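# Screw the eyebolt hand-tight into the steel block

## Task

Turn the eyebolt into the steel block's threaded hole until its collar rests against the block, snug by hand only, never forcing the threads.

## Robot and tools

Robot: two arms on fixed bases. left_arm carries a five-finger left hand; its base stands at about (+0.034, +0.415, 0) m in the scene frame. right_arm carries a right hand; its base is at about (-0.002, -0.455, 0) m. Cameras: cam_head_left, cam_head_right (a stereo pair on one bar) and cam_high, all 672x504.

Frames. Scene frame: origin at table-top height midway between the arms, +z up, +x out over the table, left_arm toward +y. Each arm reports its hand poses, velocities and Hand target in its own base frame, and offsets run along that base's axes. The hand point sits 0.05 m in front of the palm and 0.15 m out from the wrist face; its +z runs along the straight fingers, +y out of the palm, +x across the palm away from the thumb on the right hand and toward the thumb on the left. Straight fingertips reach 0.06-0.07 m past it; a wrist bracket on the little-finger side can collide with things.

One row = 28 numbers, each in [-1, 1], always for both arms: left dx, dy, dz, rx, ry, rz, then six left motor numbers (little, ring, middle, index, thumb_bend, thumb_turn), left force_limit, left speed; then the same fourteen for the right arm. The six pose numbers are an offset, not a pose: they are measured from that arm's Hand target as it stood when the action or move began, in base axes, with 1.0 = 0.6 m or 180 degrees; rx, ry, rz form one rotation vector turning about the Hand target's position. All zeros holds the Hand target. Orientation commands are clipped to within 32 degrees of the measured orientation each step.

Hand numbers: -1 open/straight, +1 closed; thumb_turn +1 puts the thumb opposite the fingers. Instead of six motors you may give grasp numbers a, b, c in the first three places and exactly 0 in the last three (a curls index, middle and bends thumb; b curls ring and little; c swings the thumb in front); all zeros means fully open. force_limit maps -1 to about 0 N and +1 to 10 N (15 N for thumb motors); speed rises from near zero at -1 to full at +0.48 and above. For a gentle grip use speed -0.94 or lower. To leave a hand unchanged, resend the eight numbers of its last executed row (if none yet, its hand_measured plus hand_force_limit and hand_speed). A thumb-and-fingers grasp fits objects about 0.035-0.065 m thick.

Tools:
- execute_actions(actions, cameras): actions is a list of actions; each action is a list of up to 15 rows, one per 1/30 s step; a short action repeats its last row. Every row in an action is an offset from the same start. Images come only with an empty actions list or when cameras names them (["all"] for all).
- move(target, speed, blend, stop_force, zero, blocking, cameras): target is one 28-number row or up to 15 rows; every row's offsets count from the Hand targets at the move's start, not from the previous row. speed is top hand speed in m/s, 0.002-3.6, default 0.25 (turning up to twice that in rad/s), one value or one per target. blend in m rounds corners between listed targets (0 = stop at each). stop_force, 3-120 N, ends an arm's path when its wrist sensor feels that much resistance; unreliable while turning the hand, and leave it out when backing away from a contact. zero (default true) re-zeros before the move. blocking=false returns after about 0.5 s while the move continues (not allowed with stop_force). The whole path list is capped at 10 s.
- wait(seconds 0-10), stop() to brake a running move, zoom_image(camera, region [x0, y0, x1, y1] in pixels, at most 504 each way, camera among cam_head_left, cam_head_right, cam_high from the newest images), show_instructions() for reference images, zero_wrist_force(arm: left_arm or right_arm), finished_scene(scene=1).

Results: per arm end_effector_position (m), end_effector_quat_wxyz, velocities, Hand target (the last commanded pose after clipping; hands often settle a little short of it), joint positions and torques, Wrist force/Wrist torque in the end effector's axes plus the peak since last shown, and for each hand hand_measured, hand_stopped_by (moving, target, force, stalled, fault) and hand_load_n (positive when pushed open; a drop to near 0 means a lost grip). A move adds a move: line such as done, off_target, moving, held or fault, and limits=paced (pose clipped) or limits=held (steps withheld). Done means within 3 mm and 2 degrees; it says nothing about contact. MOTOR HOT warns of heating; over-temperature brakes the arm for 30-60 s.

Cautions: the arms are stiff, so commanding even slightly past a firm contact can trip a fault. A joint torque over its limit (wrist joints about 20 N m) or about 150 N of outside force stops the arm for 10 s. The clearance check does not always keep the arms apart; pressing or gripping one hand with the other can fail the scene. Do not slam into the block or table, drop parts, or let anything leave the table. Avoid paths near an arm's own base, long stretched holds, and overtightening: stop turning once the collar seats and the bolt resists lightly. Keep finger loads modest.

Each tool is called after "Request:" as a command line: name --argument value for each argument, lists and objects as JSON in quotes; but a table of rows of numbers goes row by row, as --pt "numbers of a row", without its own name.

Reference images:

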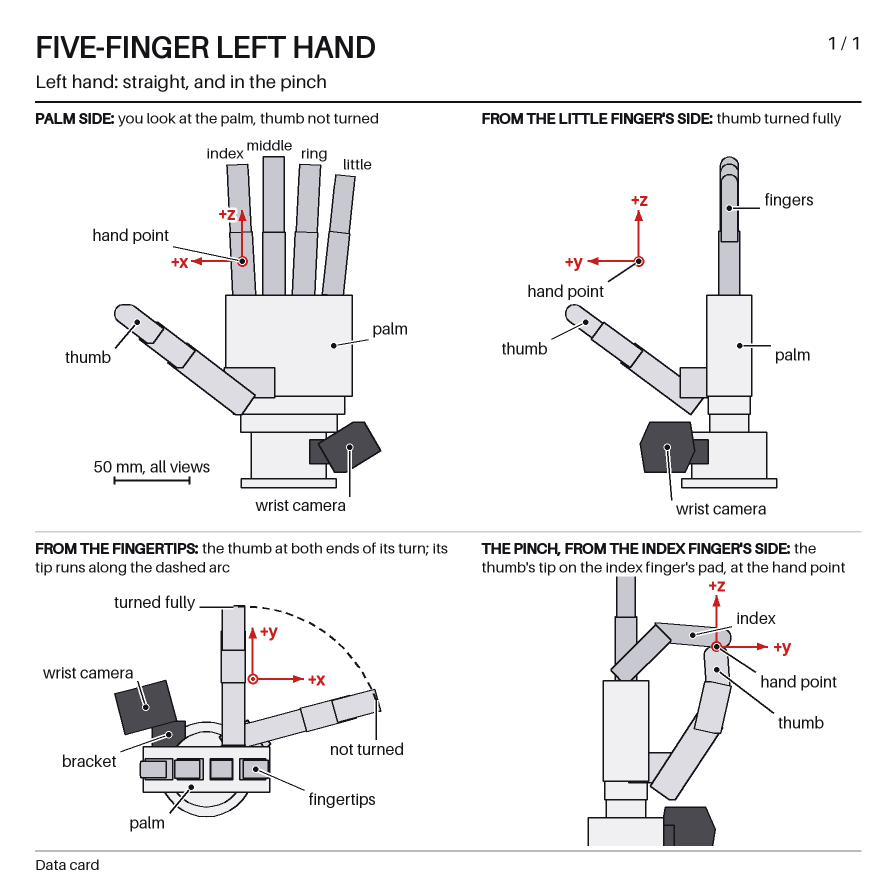

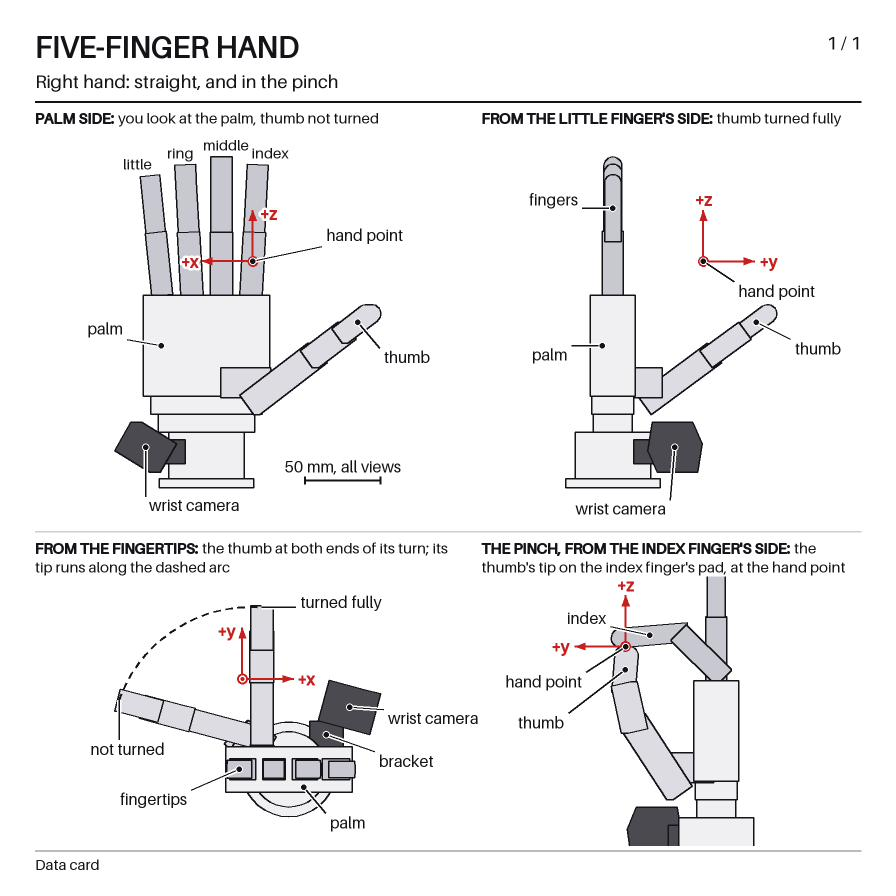

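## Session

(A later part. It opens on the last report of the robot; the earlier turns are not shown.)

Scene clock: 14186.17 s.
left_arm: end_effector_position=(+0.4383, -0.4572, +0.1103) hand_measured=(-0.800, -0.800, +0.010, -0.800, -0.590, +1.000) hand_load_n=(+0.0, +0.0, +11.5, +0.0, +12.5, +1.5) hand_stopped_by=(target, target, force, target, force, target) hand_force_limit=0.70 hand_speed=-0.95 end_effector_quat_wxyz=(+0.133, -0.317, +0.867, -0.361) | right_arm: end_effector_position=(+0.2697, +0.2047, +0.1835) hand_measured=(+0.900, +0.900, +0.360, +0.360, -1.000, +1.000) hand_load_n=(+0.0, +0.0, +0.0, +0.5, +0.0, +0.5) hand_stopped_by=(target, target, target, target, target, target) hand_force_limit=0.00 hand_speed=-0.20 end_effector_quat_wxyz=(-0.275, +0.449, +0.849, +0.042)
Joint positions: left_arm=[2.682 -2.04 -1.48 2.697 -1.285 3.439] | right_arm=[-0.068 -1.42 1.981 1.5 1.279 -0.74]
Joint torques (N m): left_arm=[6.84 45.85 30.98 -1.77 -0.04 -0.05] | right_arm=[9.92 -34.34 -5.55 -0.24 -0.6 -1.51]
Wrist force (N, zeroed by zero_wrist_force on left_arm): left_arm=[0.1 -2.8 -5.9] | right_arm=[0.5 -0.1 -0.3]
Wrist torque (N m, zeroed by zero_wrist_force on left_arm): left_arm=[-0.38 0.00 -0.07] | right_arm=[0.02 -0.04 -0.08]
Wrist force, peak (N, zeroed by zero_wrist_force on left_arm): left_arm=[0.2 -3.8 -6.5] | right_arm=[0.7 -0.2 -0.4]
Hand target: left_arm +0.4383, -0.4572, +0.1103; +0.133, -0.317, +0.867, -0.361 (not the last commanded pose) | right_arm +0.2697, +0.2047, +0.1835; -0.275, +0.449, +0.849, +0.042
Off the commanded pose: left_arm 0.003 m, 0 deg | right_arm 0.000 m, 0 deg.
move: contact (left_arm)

Request:
move --pt "0 0 0.001 0 0 0 -0.8 -0.8 0.5 -0.8 0.3 1 0.7 -0.95 0 0 0 0 0 0 0.9 0.9 0.36 0.36 -1 1 0 -0.2" --pt "-0.0009 0.0010 0.001 0 0 0 -0.8 -0.8 0.5 -0.8 0.3 1 0.7 -0.95 0 0 0 0 0 0 0.9 0.9 0.36 0.36 -1 1 0 -0.2" --speed 0.02

Request:
move --target '[0,0,-0.005,0,0,0,-0.8,-0.8,0.5,-0.8,0.3,1,0.7,-0.95,0,0,0,0,0,0,0.9,0.9,0.36,0.36,-1,1,0,-0.2]' --speed 0.003 --stop_force 3 --cameras '["cam_high"]'

Request:
zoom_image --camera "cam_high" --region '[328, 205, 363, 240]'

Scene clock: 14210.27 s.
left_arm: end_effector_position=(+0.4377, -0.4566, +0.1110) hand_measured=(-0.800, -0.800, +0.010, -0.800, -0.590, +1.000) hand_load_n=(+0.0, +0.0, +14.0, -0.5, +12.0, +2.0) hand_stopped_by=(target, target, force, target, force, target) hand_force_limit=0.70 hand_speed=-0.95 end_effector_quat_wxyz=(+0.133, -0.317, +0.867, -0.362) | right_arm: end_effector_position=(+0.2697, +0.2047, +0.1835) hand_measured=(+0.900, +0.900, +0.360, +0.360, -1.000, +1.000) hand_load_n=(+0.0, +0.5, +0.0, +0.0, -0.5, +0.5) hand_stopped_by=(target, target, target, target, target, target) hand_force_limit=0.00 hand_speed=-0.20 end_effector_quat_wxyz=(-0.275, +0.449, +0.849, +0.042)
Joint positions: left_arm=[2.682 -2.037 -1.482 2.696 -1.285 3.439] | right_arm=[-0.068 -1.42 1.981 1.5 1.279 -0.74]
Joint torques (N m): left_arm=[7.64 31.37 17.47 2.04 1.45 2.08] | right_arm=[10.42 -34.36 -6.06 -0.05 -0.63 -1.6]
Wrist force (N, zeroed by zero_wrist_force on left_arm): left_arm=[-0.3 -0.3 -0.2] | right_arm=[0.6 -0.3 -0.4]
Wrist torque (N m, zeroed by zero_wrist_force on left_arm): left_arm=[-0.06 0.08 -0.11] | right_arm=[0.01 -0.05 -0.08]
Wrist force, peak (N, zeroed by zero_wrist_force on left_arm): left_arm=[0.3 -2.8 -6.1] | right_arm=[0.8 -0.2 -0.4]
Hand target: left_arm +0.4377, -0.4566, +0.1109; +0.133, -0.317, +0.867, -0.361 | right_arm +0.2697, +0.2047, +0.1835; -0.275, +0.449, +0.849, +0.042
Off the commanded pose: left_arm 0.000 m, 0 deg | right_arm 0.000 m, 0 deg.
move: done

Scene clock: 14211.13 s.
left_arm: end_effector_position=(+0.4377, -0.4566, +0.1101) hand_measured=(-0.800, -0.800, +0.010, -0.800, -0.590, +1.000) hand_load_n=(+0.0, +0.0, +13.0, +0.0, +12.0, +2.0) hand_stopped_by=(target, target, force, target, force, target) hand_force_limit=0.70 hand_speed=-0.95 end_effector_quat_wxyz=(+0.133, -0.317, +0.867, -0.361) | right_arm: end_effector_position=(+0.2697, +0.2047, +0.1835) hand_measured=(+0.900, +0.900, +0.360, +0.360, -1.000, +1.000) hand_load_n=(+0.0, +0.0, +0.0, +0.0, +0.0, +0.0) hand_stopped_by=(target, target, target, target, target, target) hand_force_limit=0.00 hand_speed=-0.20 end_effector_quat_wxyz=(-0.275, +0.449, +0.849, +0.042)
Joint positions: left_arm=[2.682 -2.038 -1.483 2.698 -1.285 3.439] | right_arm=[-0.068 -1.42 1.981 1.5 1.279 -0.74]
Joint torques (N m): left_arm=[5.42 42.82 26.12 -3.33 1.19 2.08] | right_arm=[9.65 -34.37 -5.89 -0.17 -0.66 -1.57]
Wrist force (N, zeroed by zero_wrist_force on left_arm): left_arm=[0.0 -4.2 -3.3] | right_arm=[0.5 -0.2 -0.1]
Wrist torque (N m, zeroed by zero_wrist_force on left_arm): left_arm=[-0.25 0.01 -0.03] | right_arm=[0.00 -0.06 -0.08]
Wrist force, peak (N, zeroed by zero_wrist_force on left_arm): left_arm=[0.0 -4.2 -3.3] | right_arm=[0.7 -0.2 -0.4]
Hand target: left_arm +0.4378, -0.4566, +0.1102; +0.133, -0.317, +0.867, -0.362 (not the last commanded pose) | right_arm +0.2697, +0.2047, +0.1835; -0.275, +0.449, +0.849, +0.042
Off the commanded pose: left_arm 0.002 m, 0 deg | right_arm 0.000 m, 0 deg.
move: contact (left_arm)
Images, in order (width x height): cam_high 672x504.

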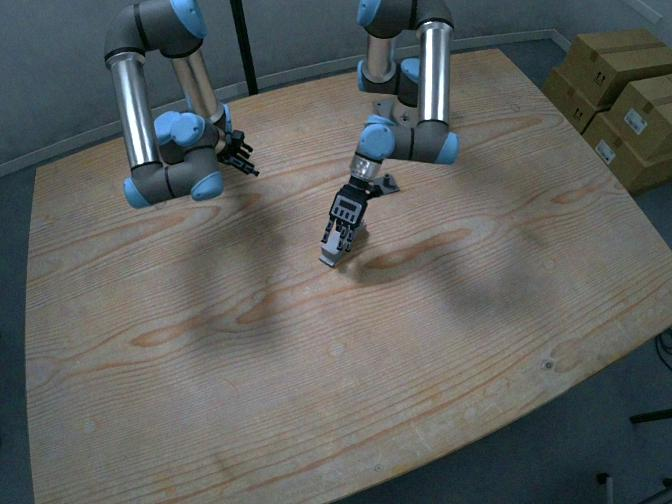

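Scaled by 14.400 from the camera's 672x504 image, which has a finer 960x720 frame.

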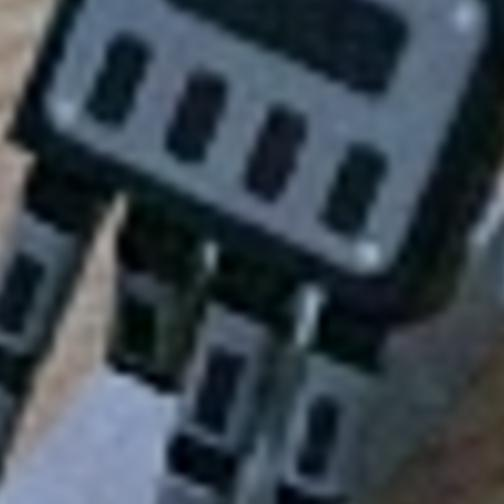

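Request:
move --target '[-0.0082,0.0035,-0.0002,0,0,-0.08333,-0.8,-0.8,0.5,-0.8,0.3,1,0.7,-0.95,0,0,0,0,0,0,0.9,0.9,0.36,0.36,-1,1,0,-0.2]' --speed 0.06

Request:
move --target '[0,0,-0.003,0,0,0,-0.8,-0.8,0.5,-0.8,0.3,1,0.7,-0.95,0,0,0,0,0,0,0.9,0.9,0.36,0.36,-1,1,0,-0.2]' --speed 0.003 --stop_force 3

Request:
move --target '[-0.0070,0.0055,-0.0002,0,0,-0.08333,-0.8,-0.8,0.5,-0.8,0.3,1,0.7,-0.95,0,0,0,0,0,0,0.9,0.9,0.36,0.36,-1,1,0,-0.2]' --speed 0.06

Request:
move --target '[0,0,-0.003,0,0,0,-0.8,-0.8,0.5,-0.8,0.3,1,0.7,-0.95,0,0,0,0,0,0,0.9,0.9,0.36,0.36,-1,1,0,-0.2]' --speed 0.003 --stop_force 3

Scene clock: 14229.07 s.
left_arm: end_effector_position=(+0.4330, -0.4545, +0.1100) hand_measured=(-0.800, -0.800, +0.010, -0.800, -0.590, +1.000) hand_load_n=(+0.0, +0.0, +11.5, +0.0, +13.0, +2.0) hand_stopped_by=(target, target, force, target, force, target) hand_force_limit=0.70 hand_speed=-0.95 end_effector_quat_wxyz=(+0.085, -0.201, +0.901, -0.376) | right_arm: end_effector_position=(+0.2697, +0.2047, +0.1835) hand_measured=(+0.900, +0.900, +0.360, +0.360, -1.000, +1.000) hand_load_n=(+0.0, +0.0, +0.0, +0.0, +0.0, +0.0) hand_stopped_by=(target, target, target, target, target, target) hand_force_limit=0.00 hand_speed=-0.20 end_effector_quat_wxyz=(-0.275, +0.449, +0.849, +0.042)
Joint positions: left_arm=[2.735 -2.088 -1.426 2.592 -1.082 3.698] | right_arm=[-0.068 -1.42 1.981 1.5 1.279 -0.74]
Joint torques (N m): left_arm=[-8.21 44.15 8.21 2.51 -1.3 -1.13] | right_arm=[9.84 -34.36 -5.91 -0.22 -0.68 -1.48]
Wrist force (N, zeroed by zero_wrist_force on left_arm): left_arm=[0.3 -5.8 -7.5] | right_arm=[0.7 -0.1 -0.1]
Wrist torque (N m, zeroed by zero_wrist_force on left_arm): left_arm=[-0.47 -0.07 0.00] | right_arm=[0.01 -0.08 -0.07]
Wrist force, peak (N, zeroed by zero_wrist_force on left_arm): left_arm=[0.3 -5.8 -7.5] | right_arm=[0.9 -0.2 -0.4]
Hand target: left_arm +0.4329, -0.4545, +0.1101; +0.085, -0.201, +0.901, -0.376 | right_arm +0.2697, +0.2047, +0.1835; -0.275, +0.449, +0.849, +0.042
Off the commanded pose: left_arm 0.000 m, 0 deg | right_arm 0.000 m, 0 deg.
move: done

Scene clock: 14230.13 s.
left_arm: end_effector_position=(+0.4329, -0.4545, +0.1099) hand_measured=(-0.800, -0.800, +0.010, -0.800, -0.590, +1.000) hand_load_n=(+0.0, +0.0, +11.0, +0.0, +13.0, +1.5) hand_stopped_by=(target, target, force, target, force, target) hand_force_limit=0.70 hand_speed=-0.95 end_effector_quat_wxyz=(+0.085, -0.201, +0.901, -0.376) | right_arm: end_effector_position=(+0.2697, +0.2047, +0.1835) hand_measured=(+0.900, +0.900, +0.360, +0.360, -1.000, +1.000) hand_load_n=(+0.5, +0.0, +0.0, +0.0, +0.0, +0.0) hand_stopped_by=(target, target, target, target, target, target) hand_force_limit=0.00 hand_speed=-0.20 end_effector_quat_wxyz=(-0.275, +0.449, +0.849, +0.042)
Joint positions: left_arm=[2.734 -2.088 -1.426 2.593 -1.082 3.698] | right_arm=[-0.068 -1.42 1.981 1.5 1.279 -0.74]
Joint torques (N m): left_arm=[8 38.18 27.95 -2.82 -0.64 0.29] | right_arm=[9.99 -34.44 -6.9 -0.14 -0.77 -1.58]
Wrist force (N, zeroed by zero_wrist_force on left_arm): left_arm=[0.4 -9.7 -10.0] | right_arm=[0.6 -0.1 -0.1]
Wrist torque (N m, zeroed by zero_wrist_force on left_arm): left_arm=[-0.68 -0.10 0.07] | right_arm=[0.01 -0.06 -0.07]
Wrist force, peak (N, zeroed by zero_wrist_force on left_arm): left_arm=[0.3 -9.8 -10.1] | right_arm=[0.8 -0.2 -0.2]
Hand target: left_arm +0.4330, -0.4545, +0.1099; +0.085, -0.201, +0.901, -0.376 (not the last commanded pose) | right_arm +0.2697, +0.2047, +0.1835; -0.275, +0.449, +0.849, +0.042
Off the commanded pose: left_arm 0.002 m, 0 deg | right_arm 0.000 m, 0 deg.
move: contact (left_arm)

Scene clock: 14232.67 s.
left_arm: end_effector_position=(+0.4289, -0.4512, +0.1097) hand_measured=(-0.800, -0.800, +0.010, -0.800, -0.590, +1.000) hand_load_n=(+0.0, +0.0, +10.0, +0.0, +13.0, +2.0) hand_stopped_by=(target, target, force, target, force, target) hand_force_limit=0.70 hand_speed=-0.95 end_effector_quat_wxyz=(+0.035, -0.082, +0.919, -0.384) | right_arm: end_effector_position=(+0.2697, +0.2047, +0.1835) hand_measured=(+0.900, +0.900, +0.360, +0.360, -1.000, +1.000) hand_load_n=(+0.0, +0.0, +0.0, +0.0, +0.0, +0.0) hand_stopped_by=(target, target, target, target, target, target) hand_force_limit=0.00 hand_speed=-0.20 end_effector_quat_wxyz=(-0.275, +0.449, +0.849, +0.042)
Joint positions: left_arm=[2.77 -2.17 -1.332 2.418 -0.92 3.996] | right_arm=[-0.068 -1.42 1.981 1.5 1.279 -0.74]
Joint torques (N m): left_arm=[-2.91 43.9 3.93 2.4 -1.35 -1.25] | right_arm=[10.42 -34.06 -6.02 -0.15 -0.75 -1.43]
Wrist force (N, zeroed by zero_wrist_force on left_arm): left_arm=[0.7 -10.6 -13.3] | right_arm=[0.7 0.0 -0.2]
Wrist torque (N m, zeroed by zero_wrist_force on left_arm): left_arm=[-0.84 -0.22 0.07] | right_arm=[0.02 -0.07 -0.07]
Wrist force, peak (N, zeroed by zero_wrist_force on left_arm): left_arm=[0.5 -11.0 -13.7] | right_arm=[0.8 0.0 -0.2]
Hand target: left_arm +0.4288, -0.4512, +0.1098; +0.035, -0.082, +0.919, -0.384 | right_arm +0.2697, +0.2047, +0.1835; -0.275, +0.449, +0.849, +0.042
Off the commanded pose: left_arm 0.000 m, 0 deg | right_arm 0.000 m, 0 deg.
move: done

Scene clock: 14234.07 s.
left_arm: end_effector_position=(+0.4288, -0.4512, +0.1093) hand_measured=(-0.800, -0.800, +0.010, -0.800, -0.590, +1.000) hand_load_n=(+0.0, +0.0, +9.0, +0.0, +13.0, +2.0) hand_stopped_by=(target, target, force, target, force, target) hand_force_limit=0.70 hand_speed=-0.95 end_effector_quat_wxyz=(+0.035, -0.082, +0.919, -0.384) | right_arm: end_effector_position=(+0.2697, +0.2047, +0.1835) hand_measured=(+0.900, +0.900, +0.360, +0.360, -1.000, +1.000) hand_load_n=(+0.0, +0.0, +0.0, +0.0, +0.0, +0.0) hand_stopped_by=(target, target, target, target, target, target) hand_force_limit=0.00 hand_speed=-0.20 end_effector_quat_wxyz=(-0.275, +0.449, +0.849, +0.042)
Joint positions: left_arm=[2.77 -2.17 -1.333 2.42 -0.92 3.996] | right_arm=[-0.068 -1.42 1.981 1.5 1.279 -0.74]
Joint torques (N m): left_arm=[2.95 41.46 25.03 -2.06 -1.5 -1.18] | right_arm=[10.04 -34.39 -6.83 -0.2 -0.63 -1.56]
Wrist force (N, zeroed by zero_wrist_force on left_arm): left_arm=[0.8 -13.2 -16.2] | right_arm=[0.6 0.1 -0.2]
Wrist torque (N m, zeroed by zero_wrist_force on left_arm): left_arm=[-0.99 -0.26 0.11] | right_arm=[0.05 -0.06 -0.07]
Wrist force, peak (N, zeroed by zero_wrist_force on left_arm): left_arm=[0.8 -13.5 -16.2] | right_arm=[0.8 -0.1 -0.2]
Hand target: left_arm +0.4288, -0.4512, +0.1093; +0.035, -0.082, +0.919, -0.384 (not the last commanded pose) | right_arm +0.2697, +0.2047, +0.1835; -0.275, +0.449, +0.849, +0.042
Off the commanded pose: left_arm 0.001 m, 0 deg | right_arm 0.000 m, 0 deg.
move: contact (left_arm)

Request:
move --target '[-0.0053,0.0072,0.0006,0,0,-0.08333,-0.8,-0.8,0.5,-0.8,0.3,1,0.7,-0.95,0,0,0,0,0,0,0.9,0.9,0.36,0.36,-1,1,0,-0.2]' --speed 0.06

Request:
move --target '[-0.0033,0.0082,0.0001,0,0,-0.08333,-0.8,-0.8,0.5,-0.8,0.3,1,0.7,-0.95,0,0,0,0,0,0,0.9,0.9,0.36,0.36,-1,1,0,-0.2]' --speed 0.06

Request:
execute_actions --actions '[]' --cameras '["cam_high"]'

Request:
zoom_image --camera "cam_high" --region '[333, 212, 363, 236]'

Scene clock: 14262.60 s.
left_arm: end_effector_position=(+0.4257, -0.4469, +0.1096) hand_measured=(-0.800, -0.800, +0.010, -0.800, -0.590, +1.000) hand_load_n=(+0.0, +0.0, +9.5, +0.0, +13.0, +2.5) hand_stopped_by=(target, target, force, target, force, target) hand_force_limit=0.70 hand_speed=-0.95 end_effector_quat_wxyz=(-0.015, +0.039, +0.922, -0.385) | right_arm: end_effector_position=(+0.2697, +0.2047, +0.1835) hand_measured=(+0.900, +0.900, +0.360, +0.360, -1.000, +1.000) hand_load_n=(+0.5, +0.0, +0.5, +0.0, +0.0, +0.0) hand_stopped_by=(target, target, target, target, target, target) hand_force_limit=0.00 hand_speed=-0.20 end_effector_quat_wxyz=(-0.275, +0.449, +0.849, +0.042)
Joint positions: left_arm=[2.789 -2.272 -1.214 2.181 -0.816 4.338] | right_arm=[-0.068 -1.42 1.981 1.5 1.279 -0.74]
Joint torques (N m): left_arm=[4.32 47.66 5.18 2.43 -1.32 -1.26] | right_arm=[10 -34.64 -6.26 -0.1 -0.67 -1.41]
Wrist force (N, zeroed by zero_wrist_force on left_arm): left_arm=[1.0 -11.7 -13.6] | right_arm=[0.7 0.1 -0.3]
Wrist torque (N m, zeroed by zero_wrist_force on left_arm): left_arm=[-0.80 -0.16 0.04] | right_arm=[0.04 -0.07 -0.06]
Wrist force, peak (N, zeroed by zero_wrist_force on left_arm): left_arm=[0.9 -13.8 -17.3] | right_arm=[0.7 -0.1 -0.4]
Hand target: left_arm +0.4256, -0.4469, +0.1097; -0.015, +0.039, +0.922, -0.385 | right_arm +0.2697, +0.2047, +0.1835; -0.275, +0.449, +0.849, +0.042
Off the commanded pose: left_arm 0.000 m, 0 deg | right_arm 0.000 m, 0 deg.
move: done

Scene clock: 14265.20 s.
left_arm: end_effector_position=(+0.4237, -0.4420, +0.1097) hand_measured=(-0.800, -0.800, +0.010, -0.800, -0.590, +1.000) hand_load_n=(+0.0, +0.0, +10.5, +0.0, +12.5, +3.0) hand_stopped_by=(target, target, force, target, force, target) hand_force_limit=0.70 hand_speed=-0.95 end_effector_quat_wxyz=(-0.065, +0.159, +0.909, -0.380) | right_arm: end_effector_position=(+0.2697, +0.2047, +0.1835) hand_measured=(+0.900, +0.900, +0.360, +0.360, -1.000, +1.000) hand_load_n=(+0.0, +0.5, +0.0, +0.0, +0.0, +0.0) hand_stopped_by=(target, target, target, target, target, target) hand_force_limit=0.00 hand_speed=-0.20 end_effector_quat_wxyz=(-0.275, +0.449, +0.849, +0.042)
Joint positions: left_arm=[2.79 -2.381 -1.088 1.907 -0.78 4.703] | right_arm=[-0.068 -1.42 1.981 1.5 1.279 -0.74]
Joint torques (N m): left_arm=[-4.42 51.84 3.53 2.28 0.48 -0.07] | right_arm=[10.75 -34.6 -5.35 -0.04 -0.6 -1.61]
Wrist force (N, zeroed by zero_wrist_force on left_arm): left_arm=[1.8 -12.1 -11.5] | right_arm=[0.6 -0.3 -0.1]
Wrist torque (N m, zeroed by zero_wrist_force on left_arm): left_arm=[-0.74 -0.11 0.05] | right_arm=[-0.02 -0.06 -0.08]
Wrist force, peak (N, zeroed by zero_wrist_force on left_arm): left_arm=[1.4 -13.7 -16.1] | right_arm=[0.8 -0.3 -0.3]
Hand target: left_arm +0.4236, -0.4419, +0.1097; -0.065, +0.159, +0.909, -0.380 | right_arm +0.2697, +0.2047, +0.1835; -0.275, +0.449, +0.849, +0.042
Off the commanded pose: left_arm 0.000 m, 0 deg | right_arm 0.000 m, 0 deg.
move: done

Scene clock: 14265.20 s.
left_arm: end_effector_position=(+0.4237, -0.4420, +0.1097) hand_measured=(-0.800, -0.800, +0.010, -0.800, -0.590, +1.000) hand_load_n=(+0.0, +0.0, +10.5, +0.0, +12.5, +3.0) hand_stopped_by=(target, target, force, target, force, target) hand_force_limit=0.70 hand_speed=-0.95 end_effector_quat_wxyz=(-0.065, +0.159, +0.909, -0.380) | right_arm: end_effector_position=(+0.2697, +0.2047, +0.1835) hand_measured=(+0.900, +0.900, +0.360, +0.360, -1.000, +1.000) hand_load_n=(+0.0, +0.5, +0.0, +0.0, +0.0, +0.0) hand_stopped_by=(target, target, target, target, target, target) hand_force_limit=0.00 hand_speed=-0.20 end_effector_quat_wxyz=(-0.275, +0.449, +0.849, +0.042)
Joint positions: left_arm=[2.79 -2.381 -1.088 1.907 -0.78 4.703] | right_arm=[-0.068 -1.42 1.981 1.5 1.279 -0.74]
Joint velocities: within noise
Joint torques (N m): left_arm=[-4.42 51.84 3.53 2.28 0.48 -0.07] | right_arm=[10.75 -34.6 -5.35 -0.04 -0.6 -1.61]
Wrist force (N, zeroed by zero_wrist_force on left_arm): left_arm=[1.8 -12.1 -11.5] | right_arm=[0.6 -0.3 -0.1]
Wrist torque (N m, zeroed by zero_wrist_force on left_arm): left_arm=[-0.74 -0.11 0.05] | right_arm=[-0.02 -0.06 -0.08]
Wrist force, peak (N, zeroed by zero_wrist_force on left_arm): left_arm=[1.8 -12.1 -11.5] | right_arm=[0.6 -0.3 -0.1]
Hand target: left_arm +0.4236, -0.4419, +0.1097; -0.065, +0.159, +0.909, -0.380 | right_arm +0.2697, +0.2047, +0.1835; -0.275, +0.449, +0.849, +0.042
Off the commanded pose: left_arm 0.000 m, 0 deg | right_arm 0.000 m, 0 deg.
Images, in order (width x height): cam_high 672x504.

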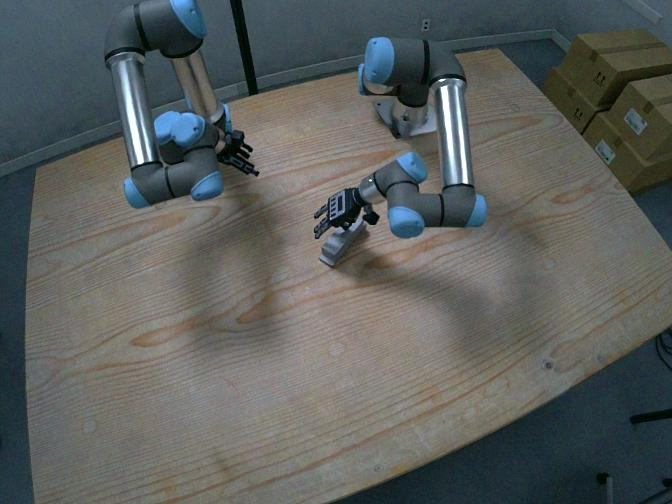

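Scaled by 16.800 from the camera's 672x504 image, which has a finer 960x720 frame.

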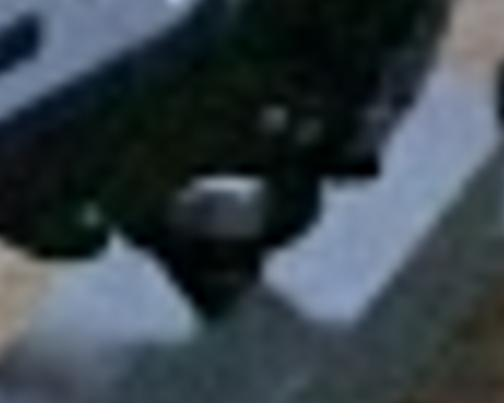

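Request:
move --target '[-0.0012,0.0088,0.0008,0,0,-0.08333,-0.8,-0.8,0.5,-0.8,0.3,1,0.7,-0.95,0,0,0,0,0,0,0.9,0.9,0.36,0.36,-1,1,0,-0.2]' --speed 0.06

Request:
move --target '[0.0010,0.0090,0.0001,0,0,-0.08333,-0.8,-0.8,0.5,-0.8,0.3,1,0.7,-0.95,0,0,0,0,0,0,0.9,0.9,0.36,0.36,-1,1,0,-0.2]' --speed 0.06

Request:
move --target '[0,0,0.0015,0,0,0,-0.8,-0.8,0.5,-0.8,0.3,1,0.7,-0.95,0,0,0,0,0,0,0.9,0.9,0.36,0.36,-1,1,0,-0.2]' --speed 0.02 --cameras '["cam_high"]'

Request:
zoom_image --camera "cam_high" --region '[333, 212, 363, 236]'

Scene clock: 14288.43 s.
left_arm: end_effector_position=(+0.4229, -0.4367, +0.1101) hand_measured=(-0.800, -0.800, +0.010, -0.800, -0.590, +1.000) hand_load_n=(+0.0, +0.0, +13.0, +0.0, +12.5, +2.0) hand_stopped_by=(target, target, force, target, force, target) hand_force_limit=0.70 hand_speed=-0.95 end_effector_quat_wxyz=(-0.114, +0.276, +0.881, -0.368) | right_arm: end_effector_position=(+0.2697, +0.2047, +0.1835) hand_measured=(+0.900, +0.900, +0.360, +0.360, -1.000, +1.000) hand_load_n=(+0.0, +0.5, +0.0, +0.0, +0.0, +0.0) hand_stopped_by=(target, target, target, target, target, target) hand_force_limit=0.00 hand_speed=-0.20 end_effector_quat_wxyz=(-0.275, +0.449, +0.849, +0.042)
Joint positions: left_arm=[2.778 -2.481 -0.965 1.638 -0.809 5.052] | right_arm=[-0.068 -1.42 1.981 1.5 1.279 -0.74]
Joint torques (N m): left_arm=[1.4 60.3 6 1.35 1.11 -1.18] | right_arm=[10.55 -34.81 -5.44 -0.03 -0.65 -1.5]
Wrist force (N, zeroed by zero_wrist_force on left_arm): left_arm=[0.5 -8.6 -3.3] | right_arm=[0.7 -0.1 -0.3]
Wrist torque (N m, zeroed by zero_wrist_force on left_arm): left_arm=[-0.32 0.04 0.02] | right_arm=[0.02 -0.06 -0.07]
Wrist force, peak (N, zeroed by zero_wrist_force on left_arm): left_arm=[2.1 -12.3 -11.5] | right_arm=[0.8 -0.2 -0.3]
Hand target: left_arm +0.4229, -0.4367, +0.1102; -0.114, +0.276, +0.881, -0.368 | right_arm +0.2697, +0.2047, +0.1835; -0.275, +0.449, +0.849, +0.042
Off the commanded pose: left_arm 0.000 m, 0 deg | right_arm 0.000 m, 0 deg.
move: done

Scene clock: 14290.97 s.
left_arm: end_effector_position=(+0.4235, -0.4313, +0.1102) hand_measured=(-0.800, -0.800, +0.010, -0.800, -0.590, +1.000) hand_load_n=(+0.0, +0.0, +13.5, +0.0, +12.0, +2.0) hand_stopped_by=(target, target, force, target, force, target) hand_force_limit=0.70 hand_speed=-0.95 end_effector_quat_wxyz=(-0.162, +0.389, +0.837, -0.350) | right_arm: end_effector_position=(+0.2697, +0.2047, +0.1835) hand_measured=(+0.900, +0.900, +0.360, +0.360, -1.000, +1.000) hand_load_n=(+0.0, +0.5, +0.5, +0.0, +0.0, +0.5) hand_stopped_by=(target, target, target, target, target, target) hand_force_limit=0.00 hand_speed=-0.20 end_effector_quat_wxyz=(-0.275, +0.449, +0.849, +0.042)
Joint positions: left_arm=[2.754 -2.57 -0.844 1.406 -0.888 5.352] | right_arm=[-0.068 -1.42 1.981 1.5 1.279 -0.74]
Joint torques (N m): left_arm=[5.03 63.54 5.95 1.6 1.16 -1.13] | right_arm=[9.58 -35.22 -6.36 -0.22 -0.68 -1.55]
Wrist force (N, zeroed by zero_wrist_force on left_arm): left_arm=[0.3 -9.5 -3.4] | right_arm=[0.7 -0.1 -0.4]
Wrist torque (N m, zeroed by zero_wrist_force on left_arm): left_arm=[-0.35 0.05 0.07] | right_arm=[0.02 -0.06 -0.07]
Wrist force, peak (N, zeroed by zero_wrist_force on left_arm): left_arm=[0.3 -9.5 -3.4] | right_arm=[0.8 -0.1 -0.3]
Hand target: left_arm +0.4235, -0.4313, +0.1103; -0.161, +0.389, +0.837, -0.350 | right_arm +0.2697, +0.2047, +0.1835; -0.275, +0.449, +0.849, +0.042
Off the commanded pose: left_arm 0.000 m, 0 deg | right_arm 0.000 m, 0 deg.
move: done

Scene clock: 14291.67 s.
left_arm: end_effector_position=(+0.4235, -0.4313, +0.1112) hand_measured=(-0.800, -0.800, +0.010, -0.800, -0.590, +1.000) hand_load_n=(+0.0, +0.0, +14.5, +0.0, +12.5, +1.5) hand_stopped_by=(target, target, force, target, force, target) hand_force_limit=0.70 hand_speed=-0.95 end_effector_quat_wxyz=(-0.161, +0.389, +0.837, -0.350) | right_arm: end_effector_position=(+0.2697, +0.2047, +0.1835) hand_measured=(+0.900, +0.900, +0.360, +0.360, -1.000, +1.000) hand_load_n=(+0.0, +0.0, +0.0, +0.0, +0.0, +0.0) hand_stopped_by=(target, target, target, target, target, target) hand_force_limit=0.00 hand_speed=-0.20 end_effector_quat_wxyz=(-0.275, +0.449, +0.849, +0.042)
Joint positions: left_arm=[2.754 -2.569 -0.843 1.405 -0.888 5.352] | right_arm=[-0.068 -1.42 1.981 1.5 1.279 -0.74]
Joint torques (N m): left_arm=[8.25 66.17 31.89 -5.99 1.35 1.35] | right_arm=[10.05 -33.2 -6.42 -0.09 -0.6 -1.42]
Wrist force (N, zeroed by zero_wrist_force on left_arm): left_arm=[-0.7 0.8 2.0] | right_arm=[0.5 -0.1 -0.2]
Wrist torque (N m, zeroed by zero_wrist_force on left_arm): left_arm=[0.03 0.13 -0.13] | right_arm=[0.03 -0.05 -0.08]
Wrist force, peak (N, zeroed by zero_wrist_force on left_arm): left_arm=[0.5 -9.1 -3.2] | right_arm=[0.7 -0.1 -0.3]
Hand target: left_arm +0.4235, -0.4313, +0.1112; -0.161, +0.389, +0.837, -0.350 | right_arm +0.2697, +0.2047, +0.1835; -0.275, +0.449, +0.849, +0.042
Off the commanded pose: left_arm 0.000 m, 0 deg | right_arm 0.000 m, 0 deg.
move: done
Images, in order (width x height): cam_high 672x504.

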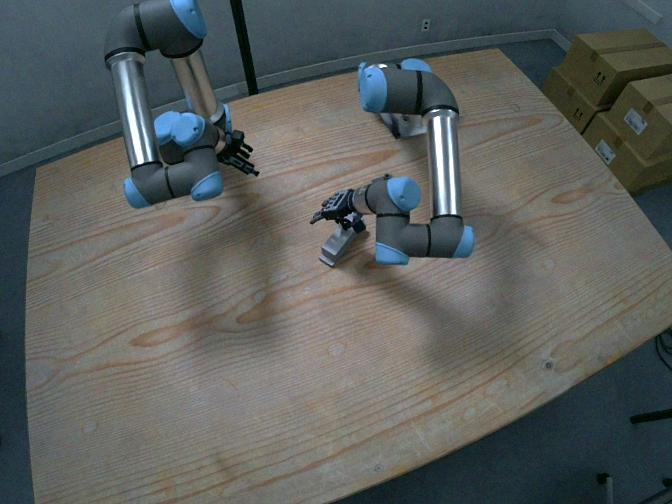

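Scaled by 16.800 from the camera's 672x504 image, which has a finer 960x720 frame.

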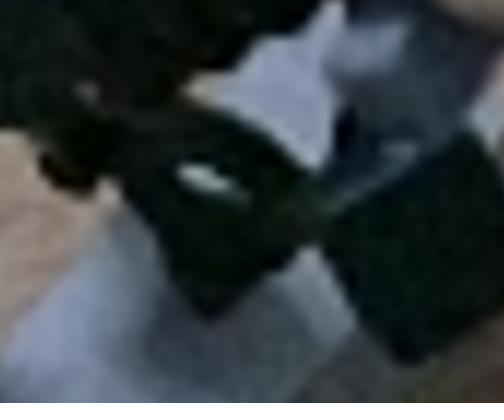

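Request:
move --target '[0,0,0.001,0,0,0,-0.8,-0.8,0.5,-0.8,0.3,1,0.7,-0.95,0,0,0,0,0,0,0.9,0.9,0.36,0.36,-1,1,0,-0.2]' --speed 0.01 --cameras '["cam_high"]'

Request:
zoom_image --camera "cam_high" --region '[331, 210, 361, 240]'

Scene clock: 14361.27 s.
left_arm: end_effector_position=(+0.4235, -0.4313, +0.1118) hand_measured=(-0.800, -0.800, +0.010, -0.800, -0.590, +1.000) hand_load_n=(+0.0, +0.0, +14.0, +0.0, +12.5, +1.5) hand_stopped_by=(target, target, force, target, force, target) hand_force_limit=0.70 hand_speed=-0.95 end_effector_quat_wxyz=(-0.161, +0.389, +0.837, -0.350) | right_arm: end_effector_position=(+0.2697, +0.2047, +0.1835) hand_measured=(+0.900, +0.900, +0.360, +0.360, -1.000, +1.000) hand_load_n=(+0.0, +0.0, +0.0, +0.0, +0.0, +0.0) hand_stopped_by=(target, target, target, target, target, target) hand_force_limit=0.00 hand_speed=-0.20 end_effector_quat_wxyz=(-0.275, +0.449, +0.849, +0.042)
Joint positions: left_arm=[2.754 -2.569 -0.843 1.404 -0.888 5.352] | right_arm=[-0.068 -1.42 1.981 1.5 1.279 -0.74]
Joint torques (N m): left_arm=[7.86 65.04 30.23 -5.42 1.04 1.26] | right_arm=[9.88 -34.13 -6.37 -0.17 -0.52 -1.66]
Wrist force (N, zeroed by zero_wrist_force on left_arm): left_arm=[-0.4 -0.6 -0.2] | right_arm=[0.5 0.1 -0.2]
Wrist torque (N m, zeroed by zero_wrist_force on left_arm): left_arm=[-0.11 0.06 -0.09] | right_arm=[0.04 -0.05 -0.08]
Wrist force, peak (N, zeroed by zero_wrist_force on left_arm): left_arm=[-0.6 1.3 2.3] | right_arm=[0.8 -0.1 -0.4]
Hand target: left_arm +0.4235, -0.4313, +0.1118; -0.161, +0.389, +0.837, -0.350 | right_arm +0.2697, +0.2047, +0.1835; -0.275, +0.449, +0.849, +0.042
Off the commanded pose: left_arm 0.000 m, 0 deg | right_arm 0.000 m, 0 deg.
move: done
Images, in order (width x height): cam_high 672x504.

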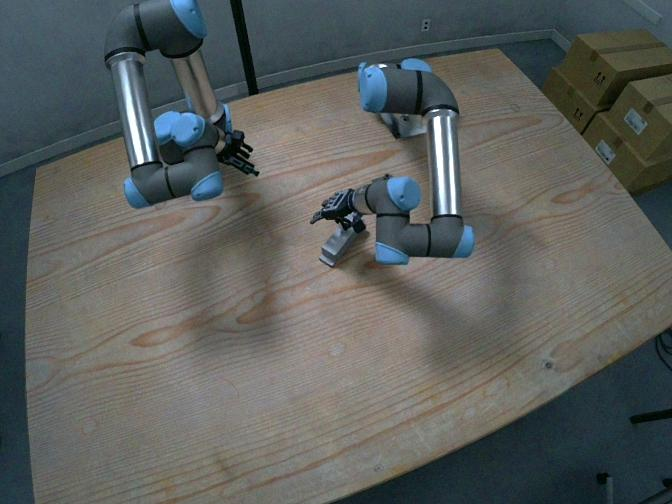

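Scaled by 16.800 from the camera's 672x504 image, which has a finer 960x720 frame.

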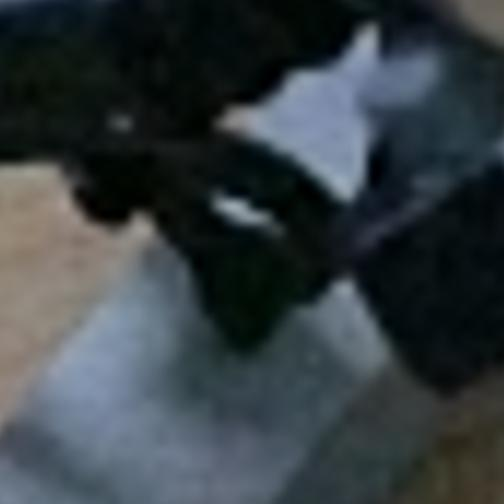

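Request:
move --target '[0,0,-0.004,0,0,0,-0.8,-0.8,0.5,-0.8,0.3,1,0.7,-0.95,0,0,0,0,0,0,0.9,0.9,0.36,0.36,-1,1,0,-0.2]' --speed 0.003 --stop_force 4

Request:
move --target '[0,0,0,0,0,0,-0.8,-0.8,0.5,-0.8,0.3,1,0.7,-0.95,0,0,0,0,0,0,0.9,0.9,0.36,0.36,-1,1,0,-0.2]' --speed 0.01

Scene clock: 14421.30 s.
left_arm: end_effector_position=(+0.4235, -0.4313, +0.1111) hand_measured=(-0.800, -0.800, +0.010, -0.800, -0.590, +1.000) hand_load_n=(+0.0, +0.0, +14.0, +0.0, +12.5, +1.5) hand_stopped_by=(target, target, force, target, force, target) hand_force_limit=0.70 hand_speed=-0.95 end_effector_quat_wxyz=(-0.161, +0.389, +0.837, -0.350) | right_arm: end_effector_position=(+0.2697, +0.2047, +0.1835) hand_measured=(+0.900, +0.900, +0.360, +0.360, -1.000, +1.000) hand_load_n=(+0.0, +0.0, +0.0, +0.5, +0.0, +0.0) hand_stopped_by=(target, target, target, target, target, target) hand_force_limit=0.00 hand_speed=-0.20 end_effector_quat_wxyz=(-0.275, +0.449, +0.849, +0.042)
Joint positions: left_arm=[2.754 -2.569 -0.843 1.405 -0.888 5.352] | right_arm=[-0.068 -1.42 1.981 1.5 1.279 -0.74]
Joint torques (N m): left_arm=[8.86 67.66 29.12 -5.56 1.09 1.29] | right_arm=[10.1 -34.02 -6.12 -0.06 -0.78 -1.56]
Wrist force (N, zeroed by zero_wrist_force on left_arm): left_arm=[-0.7 0.0 0.3] | right_arm=[0.6 -0.2 -0.3]
Wrist torque (N m, zeroed by zero_wrist_force on left_arm): left_arm=[-0.01 0.12 -0.13] | right_arm=[0.01 -0.05 -0.08]
Wrist force, peak (N, zeroed by zero_wrist_force on left_arm): left_arm=[-0.1 -4.6 -1.7] | right_arm=[0.9 -0.1 -0.4]
Hand target: left_arm +0.4235, -0.4313, +0.1111; -0.161, +0.389, +0.837, -0.350 (not the last commanded pose) | right_arm +0.2697, +0.2047, +0.1835; -0.275, +0.449, +0.849, +0.042
Off the commanded pose: left_arm 0.002 m, 0 deg | right_arm 0.000 m, 0 deg.
move: contact (left_arm)

Scene clock: 14421.80 s.
left_arm: end_effector_position=(+0.4235, -0.4313, +0.1111) hand_measured=(-0.800, -0.800, +0.010, -0.800, -0.590, +1.000) hand_load_n=(-0.5, +0.0, +14.0, +0.0, +12.0, +2.0) hand_stopped_by=(target, target, force, target, force, target) hand_force_limit=0.70 hand_speed=-0.95 end_effector_quat_wxyz=(-0.161, +0.389, +0.837, -0.350) | right_arm: end_effector_position=(+0.2697, +0.2047, +0.1835) hand_measured=(+0.900, +0.900, +0.360, +0.360, -1.000, +1.000) hand_load_n=(+0.0, +0.0, +0.0, +0.0, +0.0, +0.0) hand_stopped_by=(target, target, target, target, target, target) hand_force_limit=0.00 hand_speed=-0.20 end_effector_quat_wxyz=(-0.275, +0.449, +0.849, +0.042)
Joint positions: left_arm=[2.754 -2.569 -0.843 1.405 -0.888 5.352] | right_arm=[-0.068 -1.42 1.981 1.5 1.279 -0.74]
Joint torques (N m): left_arm=[8 66.64 30.61 -5.49 1.24 1.37] | right_arm=[10.58 -33.88 -6.03 -0.12 -0.67 -1.55]
Wrist force (N, zeroed by zero_wrist_force on left_arm): left_arm=[-0.3 0.2 0.4] | right_arm=[0.7 0.0 -0.4]
Wrist torque (N m, zeroed by zero_wrist_force on left_arm): left_arm=[0.01 0.06 -0.10] | right_arm=[0.04 -0.06 -0.07]
Wrist force, peak (N, zeroed by zero_wrist_force on left_arm): left_arm=[-0.2 0.0 0.9] | right_arm=[0.7 -0.2 -0.5]
Hand target: left_arm +0.4235, -0.4313, +0.1111; -0.161, +0.389, +0.837, -0.350 | right_arm +0.2697, +0.2047, +0.1835; -0.275, +0.449, +0.849, +0.042
Off the commanded pose: left_arm 0.000 m, 0 deg | right_arm 0.000 m, 0 deg.
move: done

Request:
move --pt "0 0 0.0272 0 0 0 -0.8 -0.8 0.5 -0.8 0.3 1 0.7 -0.95 0 0 0 0 0 0 0.9 0.9 0.36 0.36 -1 1 0 -0.2" --pt "0.0237 -0.0422 0.0272 0 0 0.5 -0.8 -0.8 0.5 -0.8 0.3 1 0.7 -0.95 0 0 0 0 0 0 0.9 0.9 0.36 0.36 -1 1 0 -0.2" --speed '[0.05,0.15]'

Request:
move --target '[-0.0148,0.0090,0,0,0,-0.16667,-0.8,-0.8,0.5,-0.8,0.3,1,0.7,-0.95,0,0,0,0,0,0,0.9,0.9,0.36,0.36,-1,1,0,-0.2]' --speed 0.05 --cameras '["cam_high"]'

Request:
zoom_image --camera "cam_high" --region '[331, 210, 361, 240]'

Request:
zoom_image --camera "cam_high" --region '[338, 219, 353, 234]'

Scene clock: 14556.43 s.
left_arm: end_effector_position=(+0.4377, -0.4566, +0.1275) hand_measured=(-0.800, -0.800, +0.010, -0.800, -0.590, +1.000) hand_load_n=(+0.0, -0.5, +13.5, +0.0, +12.0, +1.5) hand_stopped_by=(target, target, force, target, force, target) hand_force_limit=0.70 hand_speed=-0.95 end_effector_quat_wxyz=(+0.133, -0.317, +0.867, -0.362) | right_arm: end_effector_position=(+0.2697, +0.2047, +0.1835) hand_measured=(+0.900, +0.900, +0.360, +0.360, -1.000, +1.000) hand_load_n=(+0.0, +0.0, +0.0, +0.0, -0.5, +0.0) hand_stopped_by=(target, target, target, target, target, target) hand_force_limit=0.00 hand_speed=-0.20 end_effector_quat_wxyz=(-0.275, +0.449, +0.849, +0.042)
Joint positions: left_arm=[2.682 -2.023 -1.458 2.659 -1.285 3.439] | right_arm=[-0.068 -1.42 1.981 1.5 1.279 -0.74]
Joint torques (N m): left_arm=[8.66 23.05 32.88 -3.26 -1.04 -1.04] | right_arm=[9.86 -34.59 -6.1 -0.09 -0.55 -1.39]
Wrist force (N, zeroed by zero_wrist_force on left_arm): left_arm=[-0.2 -0.2 -0.1] | right_arm=[0.6 0.0 -0.5]
Wrist torque (N m, zeroed by zero_wrist_force on left_arm): left_arm=[-0.06 0.05 0.05] | right_arm=[0.04 -0.05 -0.07]
Wrist force, peak (N, zeroed by zero_wrist_force on left_arm): left_arm=[-0.6 -1.5 0.7] | right_arm=[0.8 0.0 -0.5]
Hand target: left_arm +0.4378, -0.4566, +0.1274; +0.133, -0.317, +0.867, -0.361 | right_arm +0.2697, +0.2047, +0.1835; -0.275, +0.449, +0.849, +0.042
Off the commanded pose: left_arm 0.000 m, 0 deg | right_arm 0.000 m, 0 deg.
move: done

Scene clock: 14562.00 s.
left_arm: end_effector_position=(+0.4290, -0.4512, +0.1274) hand_measured=(-0.800, -0.800, +0.010, -0.800, -0.590, +1.000) hand_load_n=(+0.0, +0.0, +14.0, +0.0, +12.5, +1.5) hand_stopped_by=(target, target, force, target, force, target) hand_force_limit=0.70 hand_speed=-0.95 end_effector_quat_wxyz=(+0.035, -0.082, +0.919, -0.384) | right_arm: end_effector_position=(+0.2697, +0.2047, +0.1835) hand_measured=(+0.900, +0.900, +0.360, +0.360, -1.000, +1.000) hand_load_n=(+0.0, +0.0, +0.0, +0.0, +0.0, +0.0) hand_stopped_by=(target, target, target, target, target, target) hand_force_limit=0.00 hand_speed=-0.20 end_effector_quat_wxyz=(-0.275, +0.449, +0.849, +0.042)
Joint positions: left_arm=[2.77 -2.155 -1.308 2.38 -0.92 3.996] | right_arm=[-0.068 -1.42 1.981 1.5 1.279 -0.74]
Joint torques (N m): left_arm=[1.05 53.16 9.98 1.18 -0.92 -1.26] | right_arm=[10.68 -34.21 -6.31 -0.07 -0.65 -1.54]
Wrist force (N, zeroed by zero_wrist_force on left_arm): left_arm=[-0.3 -0.8 -0.2] | right_arm=[0.6 0.1 -0.3]
Wrist torque (N m, zeroed by zero_wrist_force on left_arm): left_arm=[-0.13 0.04 -0.11] | right_arm=[0.05 -0.05 -0.07]
Wrist force, peak (N, zeroed by zero_wrist_force on left_arm): left_arm=[-0.4 -1.1 -0.2] | right_arm=[0.9 0.0 -0.2]
Hand target: left_arm +0.4289, -0.4512, +0.1274; +0.035, -0.082, +0.919, -0.384 | right_arm +0.2697, +0.2047, +0.1835; -0.275, +0.449, +0.849, +0.042
Off the commanded pose: left_arm 0.000 m, 0 deg | right_arm 0.000 m, 0 deg.
move: done
Images, in order (width x height): cam_high 672x504.

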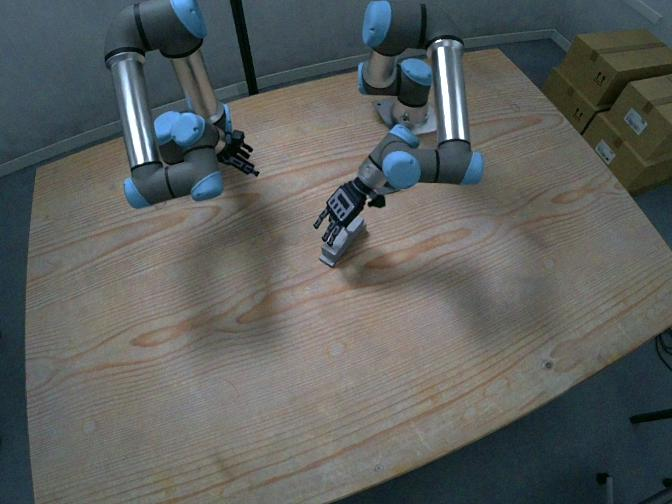

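Scaled by 16.800 from the camera's 672x504 image, which has a finer 960x720 frame.

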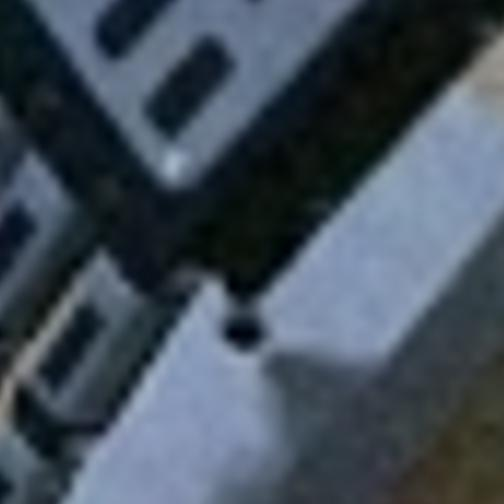

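Scaled by 33.600 from the camera's 672x504 image, which has a finer 960x720 frame.

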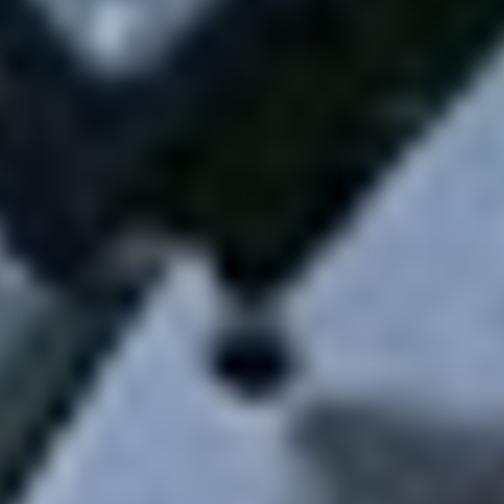

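Request:
move --pt "0 0 0.105 0 0 0 -0.8 -0.8 0.5 -0.8 0.3 1 0.7 -0.95 0 0 0 0 0 0 0.9 0.9 0.36 0.36 -1 1 0 -0.2" --pt "-0.0482 0.1687 0.105 0 0 0 -0.8 -0.8 0.5 -0.8 0.3 1 0.7 -0.95 0 0 0 0 0 0 0.9 0.9 0.36 0.36 -1 1 0 -0.2" --pt "-0.2543 0.3638 0.105 0 0 -0.3178 -0.8 -0.8 0.5 -0.8 0.3 1 0.7 -0.95 0 0 0 0 0 0 0.9 0.9 0.36 0.36 -1 1 0 -0.2" --speed '[0.15,0.2,0.2]' --blend '[0.02,0.03,0]'

Request:
move --target '[0,0,-0.095,0,0,0,-0.8,-0.8,0.5,-0.8,0.3,1,0.7,-0.95,0,0,0,0,0,0,0.9,0.9,0.36,0.36,-1,1,0,-0.2]' --speed 0.1 --cameras '["cam_high"]'

Request:
zoom_image --camera "cam_high" --region '[371, 155, 401, 185]'

Request:
zoom_image --camera "cam_high" --region '[379, 165, 397, 183]'

Scene clock: 14609.90 s.
left_arm: end_effector_position=(+0.2763, -0.2329, +0.1905) hand_measured=(-0.800, -0.800, +0.010, -0.800, -0.590, +1.000) hand_load_n=(+0.0, +0.0, +13.5, +0.0, +12.5, +1.5) hand_stopped_by=(target, target, force, target, force, target) hand_force_limit=0.70 hand_speed=-0.95 end_effector_quat_wxyz=(-0.153, +0.368, +0.846, -0.354) | right_arm: end_effector_position=(+0.2697, +0.2047, +0.1835) hand_measured=(+0.900, +0.900, +0.360, +0.360, -1.000, +1.000) hand_load_n=(+0.0, +0.0, +0.0, +0.0, +0.0, +0.5) hand_stopped_by=(target, target, target, target, target, target) hand_force_limit=0.00 hand_speed=-0.20 end_effector_quat_wxyz=(-0.275, +0.449, +0.849, +0.042)
Joint positions: left_arm=[3.069 -1.944 -1.748 1.521 -1.021 5.634] | right_arm=[-0.068 -1.42 1.981 1.5 1.279 -0.74]
Joint torques (N m): left_arm=[-7.18 17.56 27.29 -0.04 -0.62 1.26] | right_arm=[9.49 -34.05 -5.8 -0.14 -0.71 -1.33]
Wrist force (N, zeroed by zero_wrist_force on left_arm): left_arm=[-0.1 -0.6 -0.4] | right_arm=[0.6 0.0 -0.3]
Wrist torque (N m, zeroed by zero_wrist_force on left_arm): left_arm=[-0.07 0.00 -0.08] | right_arm=[0.05 -0.05 -0.07]
Wrist force, peak (N, zeroed by zero_wrist_force on left_arm): left_arm=[-0.1 -2.7 0.2] | right_arm=[0.9 -0.2 -0.4]
Hand target: left_arm +0.2763, -0.2329, +0.1904; -0.153, +0.368, +0.846, -0.354 | right_arm +0.2697, +0.2047, +0.1835; -0.275, +0.449, +0.849, +0.042
Off the commanded pose: left_arm 0.000 m, 0 deg | right_arm 0.000 m, 0 deg.
move: done

Scene clock: 14610.93 s.
left_arm: end_effector_position=(+0.2762, -0.2329, +0.1334) hand_measured=(-0.800, -0.800, +0.010, -0.800, -0.590, +1.000) hand_load_n=(+0.0, +0.0, +13.5, +0.0, +12.5, +1.5) hand_stopped_by=(target, target, force, target, force, target) hand_force_limit=0.70 hand_speed=-0.95 end_effector_quat_wxyz=(-0.153, +0.368, +0.846, -0.354) | right_arm: end_effector_position=(+0.2697, +0.2047, +0.1835) hand_measured=(+0.900, +0.900, +0.360, +0.360, -1.000, +1.000) hand_load_n=(+0.0, +0.0, +0.0, +0.0, +0.0, +0.0) hand_stopped_by=(target, target, target, target, target, target) hand_force_limit=0.00 hand_speed=-0.20 end_effector_quat_wxyz=(-0.275, +0.449, +0.849, +0.042)
Joint positions: left_arm=[3.069 -2.024 -1.805 1.657 -1.021 5.634] | right_arm=[-0.068 -1.42 1.981 1.5 1.279 -0.74]
Joint torques (N m): left_arm=[-6.98 36.87 27.09 -3.53 1.33 -1.07] | right_arm=[9.97 -34.48 -6.14 -0.13 -0.7 -1.34]
Wrist force (N, zeroed by zero_wrist_force on left_arm): left_arm=[-0.3 -0.5 -0.5] | right_arm=[0.5 -0.2 -0.4]
Wrist torque (N m, zeroed by zero_wrist_force on left_arm): left_arm=[-0.07 0.07 -0.11] | right_arm=[0.02 -0.05 -0.08]
Wrist force, peak (N, zeroed by zero_wrist_force on left_arm): left_arm=[-0.1 -1.6 -1.4] | right_arm=[0.7 -0.3 -0.4]
Hand target: left_arm +0.2763, -0.2329, +0.1334; -0.153, +0.368, +0.846, -0.354 | right_arm +0.2697, +0.2047, +0.1835; -0.275, +0.449, +0.849, +0.042
Off the commanded pose: left_arm 0.000 m, 0 deg | right_arm 0.000 m, 0 deg.
move: done
Images, in order (width x height): cam_high 672x504.

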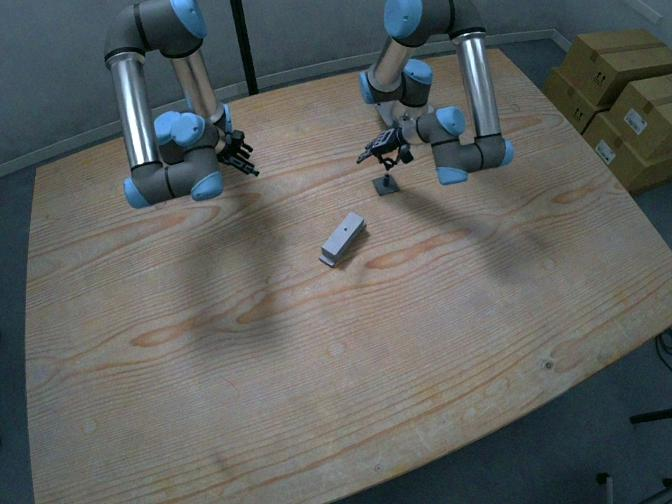

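Scaled by 16.800 from the camera's 672x504 image, which has a finer 960x720 frame.

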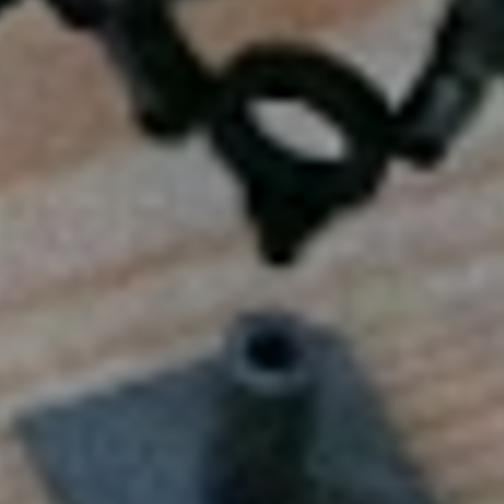

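Scaled by 28.000 from the camera's 672x504 image, which has a finer 960x720 frame.

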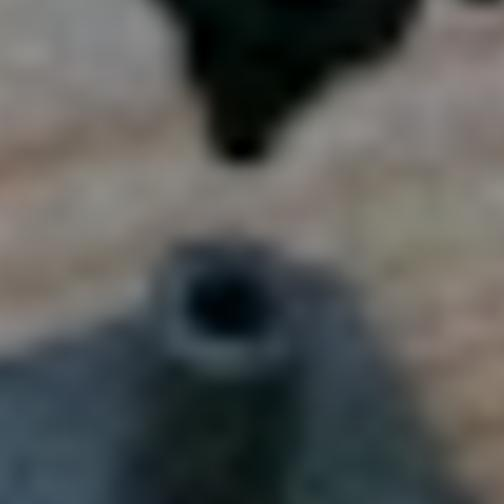

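Request:
move --target '[0,0,-0.032,0,0,0,-0.8,-0.8,0.5,-0.8,0.3,1,0.7,-0.95,0,0,0,0,0,0,0.9,0.9,0.36,0.36,-1,1,0,-0.2]' --speed 0.05 --cameras '["cam_high"]'

Request:
zoom_image --camera "cam_high" --region '[379, 165, 397, 183]'

Scene clock: 14631.17 s.
left_arm: end_effector_position=(+0.2762, -0.2329, +0.1141) hand_measured=(-0.800, -0.800, +0.010, -0.800, -0.590, +1.000) hand_load_n=(+0.0, +0.0, +14.0, +0.0, +12.0, +1.5) hand_stopped_by=(target, target, force, target, force, target) hand_force_limit=0.70 hand_speed=-0.95 end_effector_quat_wxyz=(-0.153, +0.368, +0.846, -0.354) end_effector_velocity=(-0.001, +0.000, +0.002) end_effector_angular_velocity=(+0.000, +0.002, +0.000) | right_arm: end_effector_position=(+0.2697, +0.2047, +0.1835) hand_measured=(+0.900, +0.900, +0.360, +0.360, -1.000, +1.000) hand_load_n=(+0.5, +0.0, +0.0, +0.0, +0.0, +0.0) hand_stopped_by=(target, target, target, target, target, target) hand_force_limit=0.00 hand_speed=-0.20 end_effector_quat_wxyz=(-0.275, +0.449, +0.849, +0.042)
Joint positions: left_arm=[3.069 -2.054 -1.82 1.702 -1.021 5.634] | right_arm=[-0.068 -1.42 1.981 1.5 1.279 -0.74]
Joint velocities: left_arm=[0 0.003 0 -0.005 0 0] | right_arm=[within noise]
Joint torques (N m): left_arm=[-6.62 43.94 21.84 -5.8 1.5 -0.31] | right_arm=[9.78 -34.57 -6.53 -0.12 -0.64 -1.44]
Wrist force (N, zeroed by zero_wrist_force on left_arm): left_arm=[-0.7 -0.7 -0.5] | right_arm=[0.4 0.0 -0.2]
Wrist torque (N m, zeroed by zero_wrist_force on left_arm): left_arm=[-0.10 0.12 -0.11] | right_arm=[0.04 -0.03 -0.08]
Wrist force, peak (N, zeroed by zero_wrist_force on left_arm): left_arm=[-0.4 -1.3 -0.9] | right_arm=[0.7 -0.1 -0.5]
Hand target: left_arm +0.2763, -0.2329, +0.1142; -0.153, +0.368, +0.846, -0.354 | right_arm +0.2697, +0.2047, +0.1835; -0.275, +0.449, +0.849, +0.042
Off the commanded pose: left_arm 0.000 m, 0 deg | right_arm 0.000 m, 0 deg.
move: done
Images, in order (width x height): cam_high 672x504.

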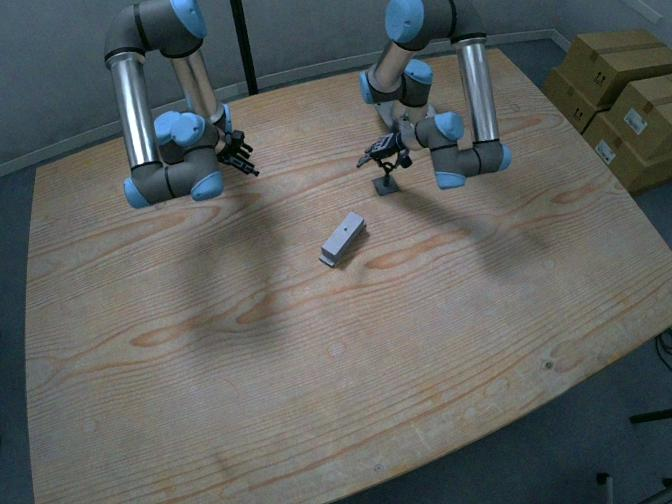

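Scaled by 28.000 from the camera's 672x504 image, which has a finer 960x720 frame.

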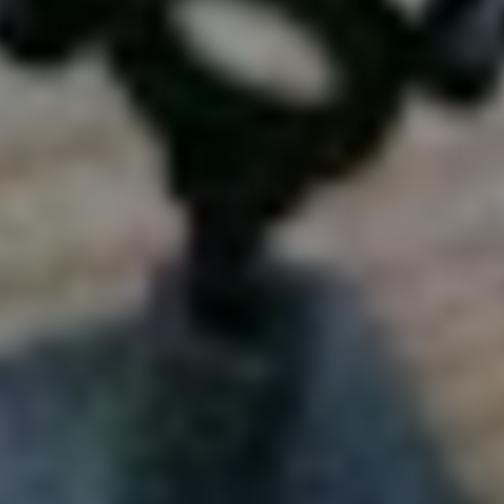

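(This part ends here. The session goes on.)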